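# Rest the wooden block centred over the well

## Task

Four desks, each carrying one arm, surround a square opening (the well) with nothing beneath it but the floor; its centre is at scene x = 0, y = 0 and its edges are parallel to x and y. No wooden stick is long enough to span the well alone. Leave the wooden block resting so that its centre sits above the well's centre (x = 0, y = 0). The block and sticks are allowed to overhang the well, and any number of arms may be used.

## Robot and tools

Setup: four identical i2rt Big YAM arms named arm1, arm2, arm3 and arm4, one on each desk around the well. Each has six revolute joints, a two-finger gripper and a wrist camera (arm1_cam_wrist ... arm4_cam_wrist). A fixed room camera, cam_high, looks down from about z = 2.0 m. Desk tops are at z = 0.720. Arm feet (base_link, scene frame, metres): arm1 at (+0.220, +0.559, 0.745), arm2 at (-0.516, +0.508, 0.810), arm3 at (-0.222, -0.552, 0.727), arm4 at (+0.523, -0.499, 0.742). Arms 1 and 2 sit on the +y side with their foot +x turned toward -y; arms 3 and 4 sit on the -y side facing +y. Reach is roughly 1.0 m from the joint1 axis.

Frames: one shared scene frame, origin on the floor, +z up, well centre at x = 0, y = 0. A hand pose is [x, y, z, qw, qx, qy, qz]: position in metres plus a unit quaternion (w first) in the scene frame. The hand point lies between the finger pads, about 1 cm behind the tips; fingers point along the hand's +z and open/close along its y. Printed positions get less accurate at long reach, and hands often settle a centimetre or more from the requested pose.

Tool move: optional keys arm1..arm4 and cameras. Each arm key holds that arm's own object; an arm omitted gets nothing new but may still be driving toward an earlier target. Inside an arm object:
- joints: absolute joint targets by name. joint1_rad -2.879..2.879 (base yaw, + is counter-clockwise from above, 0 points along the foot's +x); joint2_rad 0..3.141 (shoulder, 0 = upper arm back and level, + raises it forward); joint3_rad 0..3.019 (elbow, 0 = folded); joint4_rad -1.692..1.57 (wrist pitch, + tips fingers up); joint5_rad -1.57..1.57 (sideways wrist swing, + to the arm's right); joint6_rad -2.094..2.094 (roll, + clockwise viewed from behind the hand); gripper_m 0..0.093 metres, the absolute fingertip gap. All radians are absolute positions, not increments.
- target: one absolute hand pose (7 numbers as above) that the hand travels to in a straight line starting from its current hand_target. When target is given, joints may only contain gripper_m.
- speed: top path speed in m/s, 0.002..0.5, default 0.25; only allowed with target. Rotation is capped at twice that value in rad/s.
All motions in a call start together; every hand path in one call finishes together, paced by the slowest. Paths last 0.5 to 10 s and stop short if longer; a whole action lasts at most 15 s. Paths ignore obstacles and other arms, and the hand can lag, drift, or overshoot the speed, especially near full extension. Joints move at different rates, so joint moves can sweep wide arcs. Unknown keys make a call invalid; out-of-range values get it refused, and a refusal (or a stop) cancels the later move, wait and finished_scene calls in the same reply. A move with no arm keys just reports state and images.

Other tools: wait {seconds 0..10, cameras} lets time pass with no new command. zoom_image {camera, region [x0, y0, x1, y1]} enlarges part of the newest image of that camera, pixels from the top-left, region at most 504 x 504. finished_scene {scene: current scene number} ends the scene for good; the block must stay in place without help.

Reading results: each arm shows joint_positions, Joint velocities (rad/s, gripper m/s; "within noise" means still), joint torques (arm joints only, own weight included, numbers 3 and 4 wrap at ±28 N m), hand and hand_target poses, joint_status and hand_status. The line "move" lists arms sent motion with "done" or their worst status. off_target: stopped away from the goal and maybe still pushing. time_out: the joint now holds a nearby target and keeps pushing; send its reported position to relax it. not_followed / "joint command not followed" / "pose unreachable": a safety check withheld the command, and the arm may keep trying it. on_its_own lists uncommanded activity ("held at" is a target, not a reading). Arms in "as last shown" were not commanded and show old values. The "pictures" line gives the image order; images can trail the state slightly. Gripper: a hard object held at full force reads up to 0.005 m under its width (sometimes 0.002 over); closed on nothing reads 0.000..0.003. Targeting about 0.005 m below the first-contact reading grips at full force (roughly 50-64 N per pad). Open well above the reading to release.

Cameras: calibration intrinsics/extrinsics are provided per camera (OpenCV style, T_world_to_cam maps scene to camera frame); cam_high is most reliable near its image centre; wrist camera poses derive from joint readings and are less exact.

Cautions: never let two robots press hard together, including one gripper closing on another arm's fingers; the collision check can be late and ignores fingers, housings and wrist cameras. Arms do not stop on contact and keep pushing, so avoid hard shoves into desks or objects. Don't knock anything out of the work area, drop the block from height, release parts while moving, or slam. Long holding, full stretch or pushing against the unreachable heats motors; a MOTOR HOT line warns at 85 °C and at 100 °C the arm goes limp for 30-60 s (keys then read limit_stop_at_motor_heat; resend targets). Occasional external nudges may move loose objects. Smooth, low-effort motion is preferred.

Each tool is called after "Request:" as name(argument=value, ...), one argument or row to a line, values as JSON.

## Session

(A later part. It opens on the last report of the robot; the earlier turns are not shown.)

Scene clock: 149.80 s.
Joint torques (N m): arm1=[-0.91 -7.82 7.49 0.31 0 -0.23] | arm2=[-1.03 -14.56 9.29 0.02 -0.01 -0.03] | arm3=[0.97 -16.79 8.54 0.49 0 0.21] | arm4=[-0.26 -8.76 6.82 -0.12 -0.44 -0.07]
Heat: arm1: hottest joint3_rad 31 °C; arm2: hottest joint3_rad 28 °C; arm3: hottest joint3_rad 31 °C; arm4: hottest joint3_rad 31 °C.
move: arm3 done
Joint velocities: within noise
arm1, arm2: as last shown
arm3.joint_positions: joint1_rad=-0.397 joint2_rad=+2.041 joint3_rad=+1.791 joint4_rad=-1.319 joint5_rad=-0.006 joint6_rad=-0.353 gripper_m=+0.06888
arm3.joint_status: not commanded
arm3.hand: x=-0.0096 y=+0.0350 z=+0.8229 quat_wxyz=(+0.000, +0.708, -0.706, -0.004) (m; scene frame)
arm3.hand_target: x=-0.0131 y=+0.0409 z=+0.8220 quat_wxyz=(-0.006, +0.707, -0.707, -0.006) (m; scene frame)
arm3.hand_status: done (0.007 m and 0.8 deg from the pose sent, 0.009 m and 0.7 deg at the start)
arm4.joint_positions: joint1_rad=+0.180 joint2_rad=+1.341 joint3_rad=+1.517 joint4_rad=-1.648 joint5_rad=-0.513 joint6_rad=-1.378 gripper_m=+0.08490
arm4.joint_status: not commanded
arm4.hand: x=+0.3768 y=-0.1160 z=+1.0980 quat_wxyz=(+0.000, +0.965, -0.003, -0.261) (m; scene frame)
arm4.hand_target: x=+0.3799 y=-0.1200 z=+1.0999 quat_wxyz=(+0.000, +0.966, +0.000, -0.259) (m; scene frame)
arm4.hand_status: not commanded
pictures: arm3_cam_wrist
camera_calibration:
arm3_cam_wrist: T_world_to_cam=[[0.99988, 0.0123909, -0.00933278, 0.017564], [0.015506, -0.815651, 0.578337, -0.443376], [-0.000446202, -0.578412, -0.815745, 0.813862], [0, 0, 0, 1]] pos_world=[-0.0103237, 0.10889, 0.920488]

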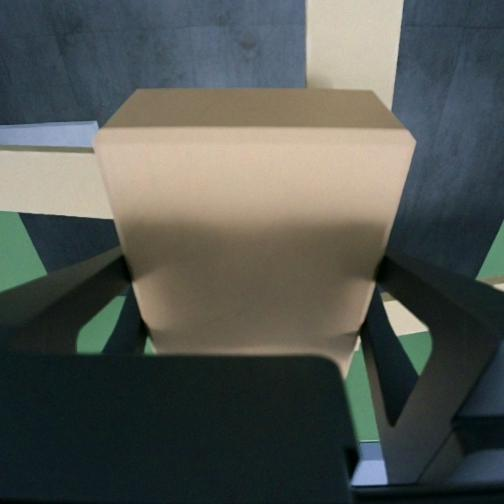

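Request:
move(
  arm3={"target":[-0.013,0.042,0.818,-0.0062,0.707,-0.707,-0.0062],"speed":0.02},
  cameras=[],
)

Request:
move(
  arm3={"joints":{"gripper_m":0.074}},
  cameras=[],
)

Request:
move(
  arm3={"joints":{"gripper_m":0.092}},
  cameras=["arm3_cam_wrist","cam_high"],
)

Request:
zoom_image(
  camera="cam_high",
  region=[160, 160, 340, 340],
)

Scene clock: 151.00 s.
Joint torques (N m): arm1=[-0.85 -7.82 7.47 0.31 0 -0.22] | arm2=[-0.91 -14.56 9.42 0.08 0 -0.03] | arm3=[0.97 -16.44 8.5 0.64 -0.04 0.18] | arm4=[-0.5 -8.7 6.76 -0.14 -0.45 -0.07]
Heat: arm1: hottest joint3_rad 31 °C; arm2: hottest joint3_rad 28 °C; arm3: hottest joint3_rad 31 °C; arm4: hottest joint3_rad 31 °C.
move: arm3 done
Joint velocities: within noise
arm1, arm2, arm4: as last shown
arm3.joint_positions: joint1_rad=-0.397 joint2_rad=+2.041 joint3_rad=+1.790 joint4_rad=-1.316 joint5_rad=-0.005 joint6_rad=-0.351 gripper_m=+0.06888
arm3.joint_status: not commanded
arm3.hand: x=-0.0093 y=+0.0352 z=+0.8224 quat_wxyz=(-0.001, +0.708, -0.706, -0.004) (m; scene frame)
arm3.hand_target: x=-0.0130 y=+0.0419 z=+0.8181 quat_wxyz=(-0.006, +0.707, -0.707, -0.006) (m; scene frame)
arm3.hand_status: done (0.009 m and 0.6 deg from the pose sent, 0.009 m and 0.8 deg at the start)
pictures: none
No camera images: "cameras" was empty.

Scene clock: 151.60 s.
Joint torques (N m): arm1=[-0.91 -7.88 7.49 0.31 0 -0.22] | arm2=[-1.26 -13.68 9.22 0.09 -0.03 -0.02] | arm3=[0.91 -16.26 8.5 0.47 -0.04 0.18] | arm4=[-0.32 -8.7 6.8 -0.08 -0.45 -0.07]
Heat: arm1: hottest joint3_rad 31 °C; arm2: hottest joint3_rad 28 °C; arm3: hottest joint3_rad 31 °C; arm4: hottest joint3_rad 31 °C.
move: arm3 done
Joint velocities: within noise
arm1, arm2, arm4: as last shown
arm3.joint_positions: joint1_rad=-0.396 joint2_rad=+2.041 joint3_rad=+1.790 joint4_rad=-1.311 joint5_rad=-0.005 joint6_rad=-0.351 gripper_m=+0.07391
arm3.joint_status: all done
arm3.hand: x=-0.0092 y=+0.0364 z=+0.8224 quat_wxyz=(-0.004, +0.708, -0.706, -0.005) (m; scene frame)
arm3.hand_target: x=-0.0130 y=+0.0418 z=+0.8181 quat_wxyz=(-0.006, +0.707, -0.707, -0.006) (m; scene frame)
arm3.hand_status: not commanded
pictures: none
No camera images: "cameras" was empty.

Scene clock: 152.13 s.
Joint torques (N m): arm1=[-0.91 -7.82 7.47 0.31 0 -0.22] | arm2=[-1.55 -15.09 9.43 0.13 -0.03 -0.04] | arm3=[0.91 -16.38 8.49 0.46 -0.04 0.18] | arm4=[-0.67 -8.64 6.84 -0.1 -0.45 -0.08]
Heat: arm1: hottest joint3_rad 31 °C; arm2: hottest joint3_rad 28 °C; arm3: hottest joint3_rad 31 °C; arm4: hottest joint3_rad 31 °C.
move: arm3 done
Joint velocities: within noise
arm1, arm4: as last shown
arm2.joint_positions: joint1_rad=+0.400 joint2_rad=+1.430 joint3_rad=+1.233 joint4_rad=-1.356 joint5_rad=-0.001 joint6_rad=-1.220 gripper_m=+0.08489
arm2.joint_status: not commanded
arm2.hand: x=-0.3740 y=+0.1167 z=+0.9983 quat_wxyz=(-0.002, -0.001, -1.000, +0.003) (m; scene frame)
arm2.hand_target: x=-0.3798 y=+0.1199 z=+1.0000 quat_wxyz=(+0.000, +0.000, -1.000, +0.000) (m; scene frame)
arm2.hand_status: not commanded
arm3.joint_positions: joint1_rad=-0.396 joint2_rad=+2.041 joint3_rad=+1.790 joint4_rad=-1.311 joint5_rad=-0.005 joint6_rad=-0.351 gripper_m=+0.09179
arm3.joint_status: all done
arm3.hand: x=-0.0092 y=+0.0364 z=+0.8224 quat_wxyz=(-0.004, +0.708, -0.706, -0.005) (m; scene frame)
arm3.hand_target: x=-0.0130 y=+0.0418 z=+0.8181 quat_wxyz=(-0.006, +0.707, -0.707, -0.006) (m; scene frame)
arm3.hand_status: not commanded
pictures: arm3_cam_wrist, cam_high
camera_calibration:
arm3_cam_wrist: T_world_to_cam=[[0.999918, 0.0113179, -0.00601032, 0.0144077], [0.0127182, -0.81897, 0.573696, -0.437986], [0.00157076, -0.573725, -0.819046, 0.816703], [0, 0, 0, 1]] pos_world=[-0.0101189, 0.109703, 0.920275]

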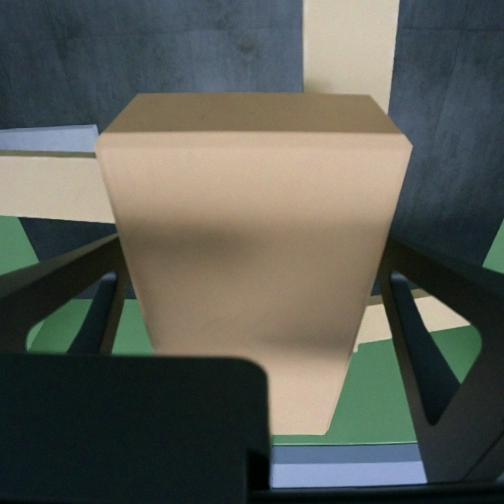

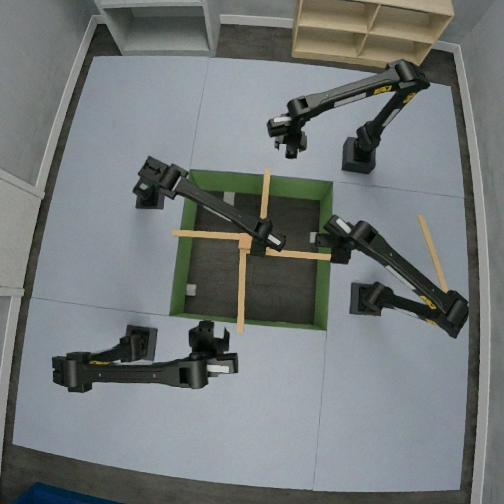

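Scaled by 2.800 from the camera's 504x504 image, which has a finer 720x720 frame.

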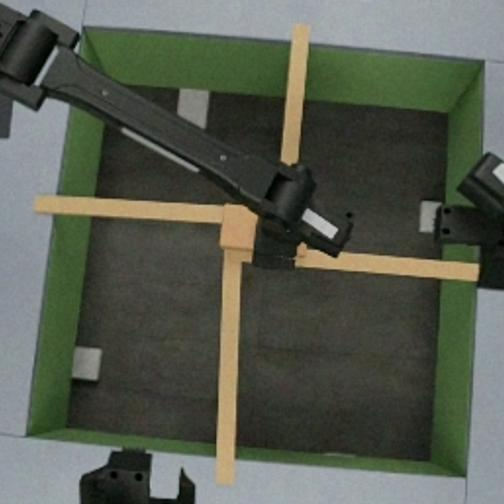

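Gentle release, no sag. Lift away.

Request:
move(
  arm3={"target":[-0.008,0.045,0.90,-0.0092,0.707,-0.707,-0.0092],"speed":0.05},
  cameras=["arm3_cam_wrist"],
)

Request:
move(
  arm3={"target":[-0.005,0.03,0.95,0,0.707,-0.707,0],"speed":0.06},
  cameras=["arm3_cam_wrist"],
)

Request:
move(
  arm3={"target":[-0.09,-0.26,1.0,0,0.7071,-0.7071,0],"speed":0.12},
  cameras=[],
)

Request:
move(
  arm4={"target":[0.09,0.015,1.27,-0.041,0.903,-0.017,-0.427],"speed":0.12},
  cameras=["arm4_cam_wrist","cam_high"],
)

Request:
zoom_image(
  camera="arm4_cam_wrist",
  region=[20, 80, 260, 320],
)

Request:
zoom_image(
  camera="arm4_cam_wrist",
  region=[240, 80, 480, 320],
)

Request:
zoom_image(
  camera="cam_high",
  region=[220, 210, 280, 270],
)

Scene clock: 154.77 s.
Joint torques (N m): arm1=[-0.85 -7.88 7.47 0.32 0 -0.22] | arm2=[-0.91 -14.56 9.5 0.06 -0.01 -0.03] | arm3=[0.38 -18.96 12.45 -0.4 -0.11 0.13] | arm4=[-0.5 -8.59 6.83 -0.12 -0.45 -0.07]
Heat: arm1: hottest joint3_rad 31 °C; arm2: hottest joint3_rad 28 °C; arm3: hottest joint3_rad 31 °C; arm4: hottest joint3_rad 31 °C.
move: arm3 off_target
Joint velocities: within noise
arm1, arm2, arm4: as last shown
arm3.joint_positions: joint1_rad=-0.396 joint2_rad=+2.041 joint3_rad=+1.903 joint4_rad=-1.477 joint5_rad=-0.006 joint6_rad=-0.351 gripper_m=+0.09189
arm3.joint_status: not commanded
arm3.hand: x=-0.0109 y=+0.0321 z=+0.8652 quat_wxyz=(+0.020, +0.708, -0.706, +0.006) (m; scene frame)
arm3.hand_target: x=-0.0084 y=+0.0434 z=+0.8999 quat_wxyz=(-0.009, +0.707, -0.707, -0.009) (m; scene frame)
arm3.hand_status: off_target (0.037 m and 3.8 deg from the pose sent, 0.078 m and 0.8 deg at the start)
pictures: arm3_cam_wrist
camera_calibration:
arm3_cam_wrist: T_world_to_cam=[[0.999621, 0.0105693, -0.025407, 0.0332655], [0.0239233, -0.790041, 0.612588, -0.50048], [-0.0135979, -0.612963, -0.789994, 0.825258], [0, 0, 0, 1]] pos_world=[-0.010058, 0.110102, 0.959382]

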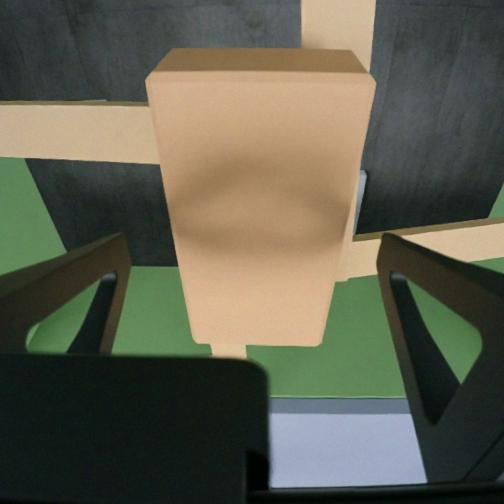

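Scene clock: 156.30 s.
Joint torques (N m): arm1=[-0.91 -7.88 7.49 0.31 -0.01 -0.22] | arm2=[-0.44 -15.15 9.32 -0.06 0 -0.05] | arm3=[-0.26 -18.73 12.53 -0.38 0.07 0.04] | arm4=[-0.26 -8.64 6.84 -0.12 -0.45 -0.08]
Heat: arm1: hottest joint3_rad 31 °C; arm2: hottest joint3_rad 28 °C; arm3: hottest joint3_rad 32 °C; arm4: hottest joint3_rad 31 °C.
move: arm3 off_target
Joint velocities: within noise
arm1.joint_positions: joint1_rad=-0.606 joint2_rad=+1.116 joint3_rad=+1.134 joint4_rad=-1.571 joint5_rad=+0.011 joint6_rad=-0.613 gripper_m=+0.08488
arm1.joint_status: not commanded
arm1.hand: x=+0.0395 y=+0.3139 z=+1.0022 quat_wxyz=(-0.002, -0.708, -0.707, +0.006) (m; scene frame)
arm1.hand_target: x=+0.0400 y=+0.3199 z=+1.0000 quat_wxyz=(+0.000, -0.707, -0.707, +0.000) (m; scene frame)
arm1.hand_status: not commanded
arm2, arm4: as last shown
arm3.joint_positions: joint1_rad=-0.399 joint2_rad=+2.018 joint3_rad=+1.999 joint4_rad=-1.620 joint5_rad=-0.001 joint6_rad=-0.351 gripper_m=+0.09189
arm3.joint_status: not commanded
arm3.hand: x=-0.0121 y=+0.0223 z=+0.9159 quat_wxyz=(+0.030, +0.707, -0.707, +0.013) (m; scene frame)
arm3.hand_target: x=-0.0056 y=+0.0285 z=+0.9498 quat_wxyz=(+0.000, +0.707, -0.707, +0.000) (m; scene frame)
arm3.hand_status: off_target (0.036 m and 3.8 deg from the pose sent, 0.085 m and 2.4 deg at the start)
pictures: arm3_cam_wrist
camera_calibration:
arm3_cam_wrist: T_world_to_cam=[[0.999541, 0.00788104, -0.0292635, 0.0393606], [0.024598, -0.775017, 0.631461, -0.556916], [-0.0177032, -0.631891, -0.774855, 0.84585], [0, 0, 0, 1]] pos_world=[-0.0106693, 0.102555, 1.00823]

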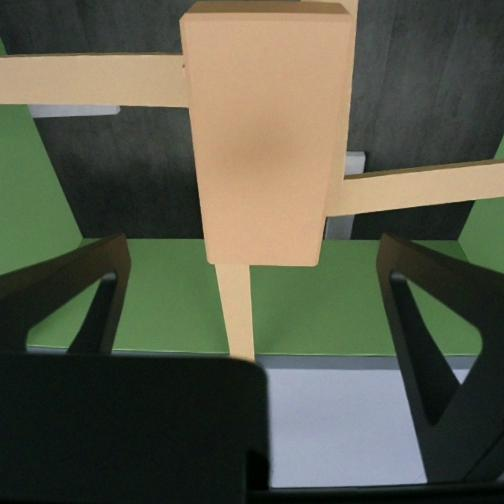

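Scene clock: 159.47 s.
Joint torques (N m): arm1=[-0.91 -7.82 7.47 0.31 -0.01 -0.22] | arm2=[-1.14 -14.68 9.5 0.08 -0.03 -0.01] | arm3=[-0.44 -7.53 8.55 -0.35 0.03 -0.03] | arm4=[-0.5 -8.64 6.83 -0.12 -0.45 -0.07]
Heat: arm1: hottest joint3_rad 31 °C; arm2: hottest joint3_rad 28 °C; arm3: hottest joint3_rad 32 °C; arm4: hottest joint3_rad 31 °C.
move: arm3 done
Joint velocities: within noise
arm1, arm2, arm4: as last shown
arm3.joint_positions: joint1_rad=-0.463 joint2_rad=+1.189 joint3_rad=+1.215 joint4_rad=-1.600 joint5_rad=-0.001 joint6_rad=-0.410 gripper_m=+0.09189
arm3.joint_status: not commanded
arm3.hand: x=-0.0912 y=-0.2551 z=+0.9966 quat_wxyz=(+0.000, +0.705, -0.709, +0.000) (m; scene frame)
arm3.hand_target: x=-0.0900 y=-0.2599 z=+0.9999 quat_wxyz=(+0.000, +0.707, -0.707, +0.000) (m; scene frame)
arm3.hand_status: done (0.006 m and 0.3 deg from the pose sent, 0.305 m and 3.8 deg at the start)
pictures: none
No camera images: "cameras" was empty.

Scene clock: 164.30 s.
Joint torques (N m): arm1=[-0.85 -7.82 7.5 0.31 -0.01 -0.22] | arm2=[-1.08 -15.33 9.28 0.18 -0.01 -0.01] | arm3=[-0.38 -7.53 8.54 -0.35 0.02 -0.02] | arm4=[0.15 -14.1 8.57 0.68 -0.55 0.12]
Heat: arm1: hottest joint3_rad 31 °C; arm2: hottest joint3_rad 28 °C; arm3: hottest joint3_rad 31 °C; arm4: hottest joint3_rad 31 °C.
move: arm4 done
Joint velocities: within noise
arm1, arm2, arm3: as last shown
arm3.joint_positions: joint1_rad=-0.463 joint2_rad=+1.189 joint3_rad=+1.215 joint4_rad=-1.600 joint5_rad=-0.001 joint6_rad=-0.411 gripper_m=+0.09189
arm3.hand: x=-0.0912 y=-0.2551 z=+0.9966 quat_wxyz=(+0.000, +0.706, -0.709, +0.000) (m; scene frame)
arm4.joint_positions: joint1_rad=+0.563 joint2_rad=+2.028 joint3_rad=+2.776 joint4_rad=-1.668 joint5_rad=-0.650 joint6_rad=-0.764 gripper_m=+0.08490
arm4.joint_status: not commanded
arm4.hand: x=+0.0946 y=+0.0128 z=+1.2721 quat_wxyz=(-0.044, +0.903, -0.017, -0.428) (m; scene frame)
arm4.hand_target: x=+0.0902 y=+0.0147 z=+1.2696 quat_wxyz=(-0.042, +0.903, -0.018, -0.428) (m; scene frame)
arm4.hand_status: done (0.005 m and 0.4 deg from the pose sent, 0.359 m and 21.0 deg at the start)
pictures: arm4_cam_wrist, cam_high
camera_calibration:
arm4_cam_wrist: T_world_to_cam=[[0.0572116, 0.996509, 0.0608055, -0.093688], [0.960996, -0.0384614, -0.273874, 0.264166], [-0.270579, 0.0741026, -0.959842, 1.37487], [0, 0, 0, 1]] pos_world=[0.123508, 0.00163987, 1.3977]

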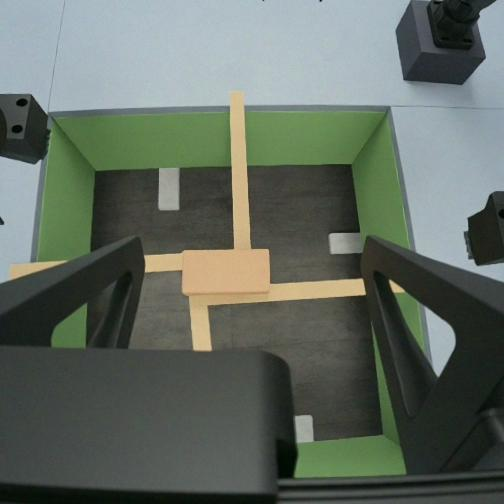

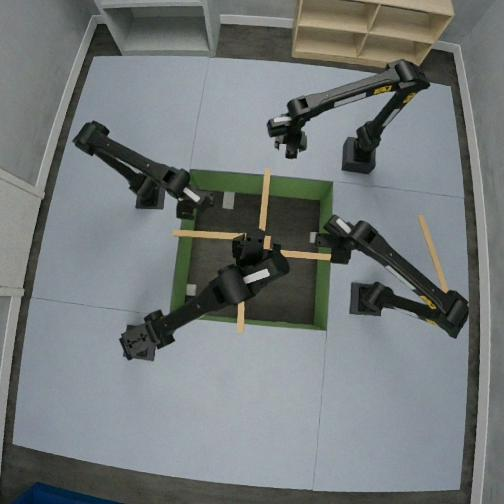

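Scaled by 2.100 from the camera's 504x504 image, which has a finer 720x720 frame.

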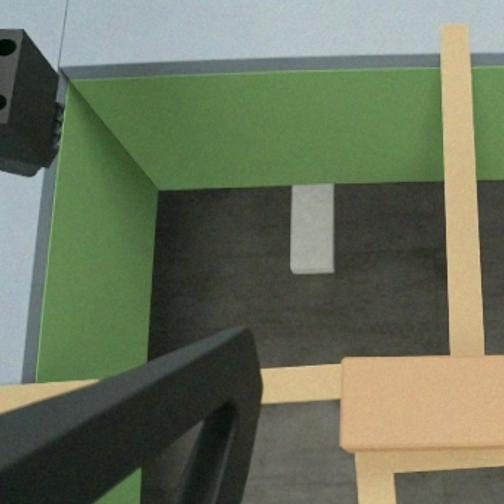

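Scaled by 2.100 from the camera's 504x504 image, which has a finer 720x720 frame.

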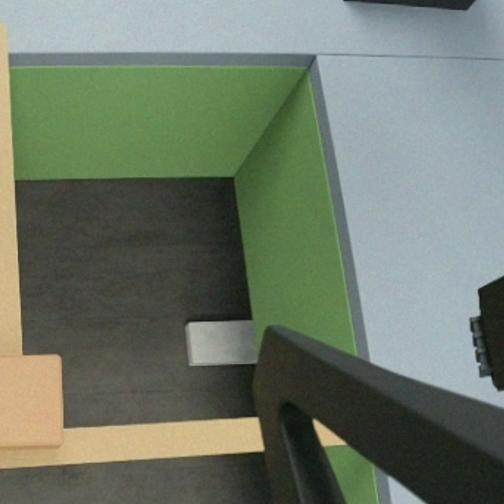

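Scaled by 8.400 from the camera's 504x504 image, which has a finer 720x720 frame.

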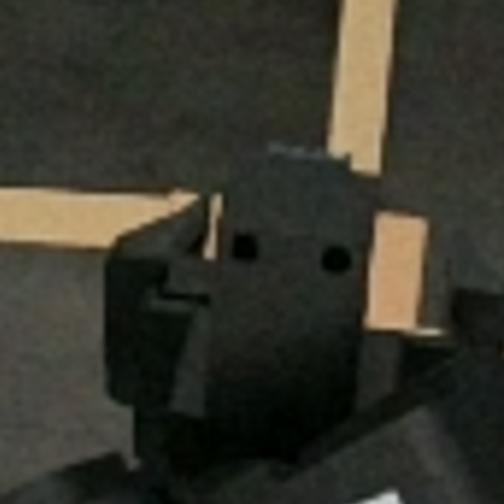

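Request:
move(
  arm4={"target":[0.38,-0.12,1.1,0,0.966,0,-0.259],"speed":0.15},
  cameras=["cam_high"],
)

Request:
zoom_image(
  camera="cam_high",
  region=[160, 160, 340, 340],
)

Request:
zoom_image(
  camera="cam_high",
  region=[220, 210, 280, 270],
)

Scene clock: 168.00 s.
Joint torques (N m): arm1=[-0.85 -7.82 7.47 0.31 -0.01 -0.22] | arm2=[-0.85 -15.62 9.26 -0.02 0.01 0] | arm3=[-0.38 -7.59 8.53 -0.34 0.03 -0.02] | arm4=[-0.44 -8.7 6.82 -0.14 -0.45 -0.09]
Heat: arm1: hottest joint3_rad 31 °C; arm2: hottest joint3_rad 28 °C; arm3: hottest joint3_rad 31 °C; arm4: hottest joint3_rad 31 °C.
move: arm4 done
Joint velocities: within noise
arm1, arm2, arm3: as last shown
arm4.joint_positions: joint1_rad=+0.180 joint2_rad=+1.341 joint3_rad=+1.517 joint4_rad=-1.648 joint5_rad=-0.513 joint6_rad=-1.377 gripper_m=+0.08490
arm4.joint_status: not commanded
arm4.hand: x=+0.3768 y=-0.1159 z=+1.0980 quat_wxyz=(+0.000, +0.965, -0.003, -0.261) (m; scene frame)
arm4.hand_target: x=+0.3799 y=-0.1199 z=+1.0999 quat_wxyz=(+0.000, +0.966, +0.000, -0.259) (m; scene frame)
arm4.hand_status: done (0.006 m and 0.4 deg from the pose sent, 0.359 m and 21.4 deg at the start)
pictures: cam_high

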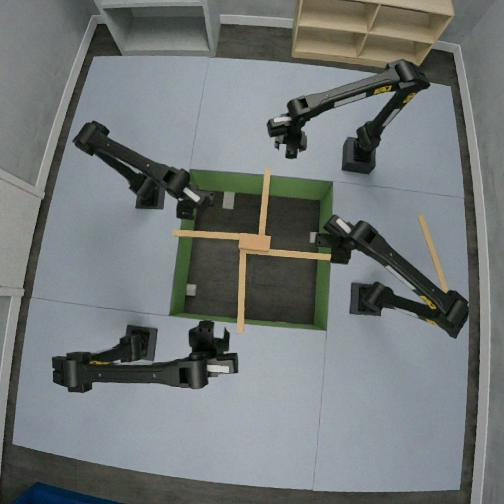

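Scaled by 2.800 from the camera's 504x504 image, which has a finer 720x720 frame.

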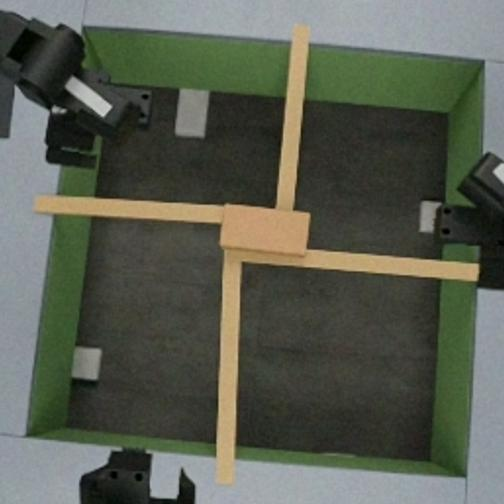

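Scaled by 8.400 from the camera's 504x504 image, which has a finer 720x720 frame.

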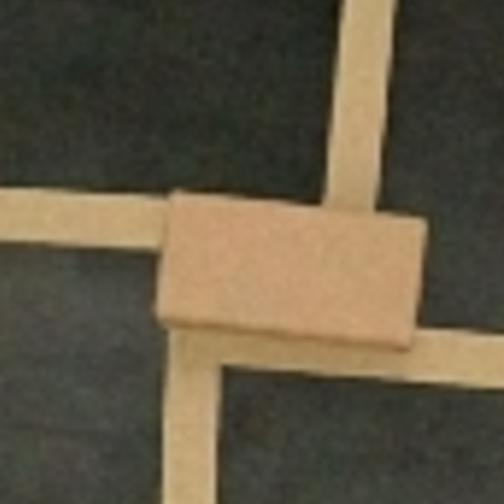

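Block is stable and centred. Finish.

Request:
finished_scene(
  scene=1,
)

The scene is finished: the task was done.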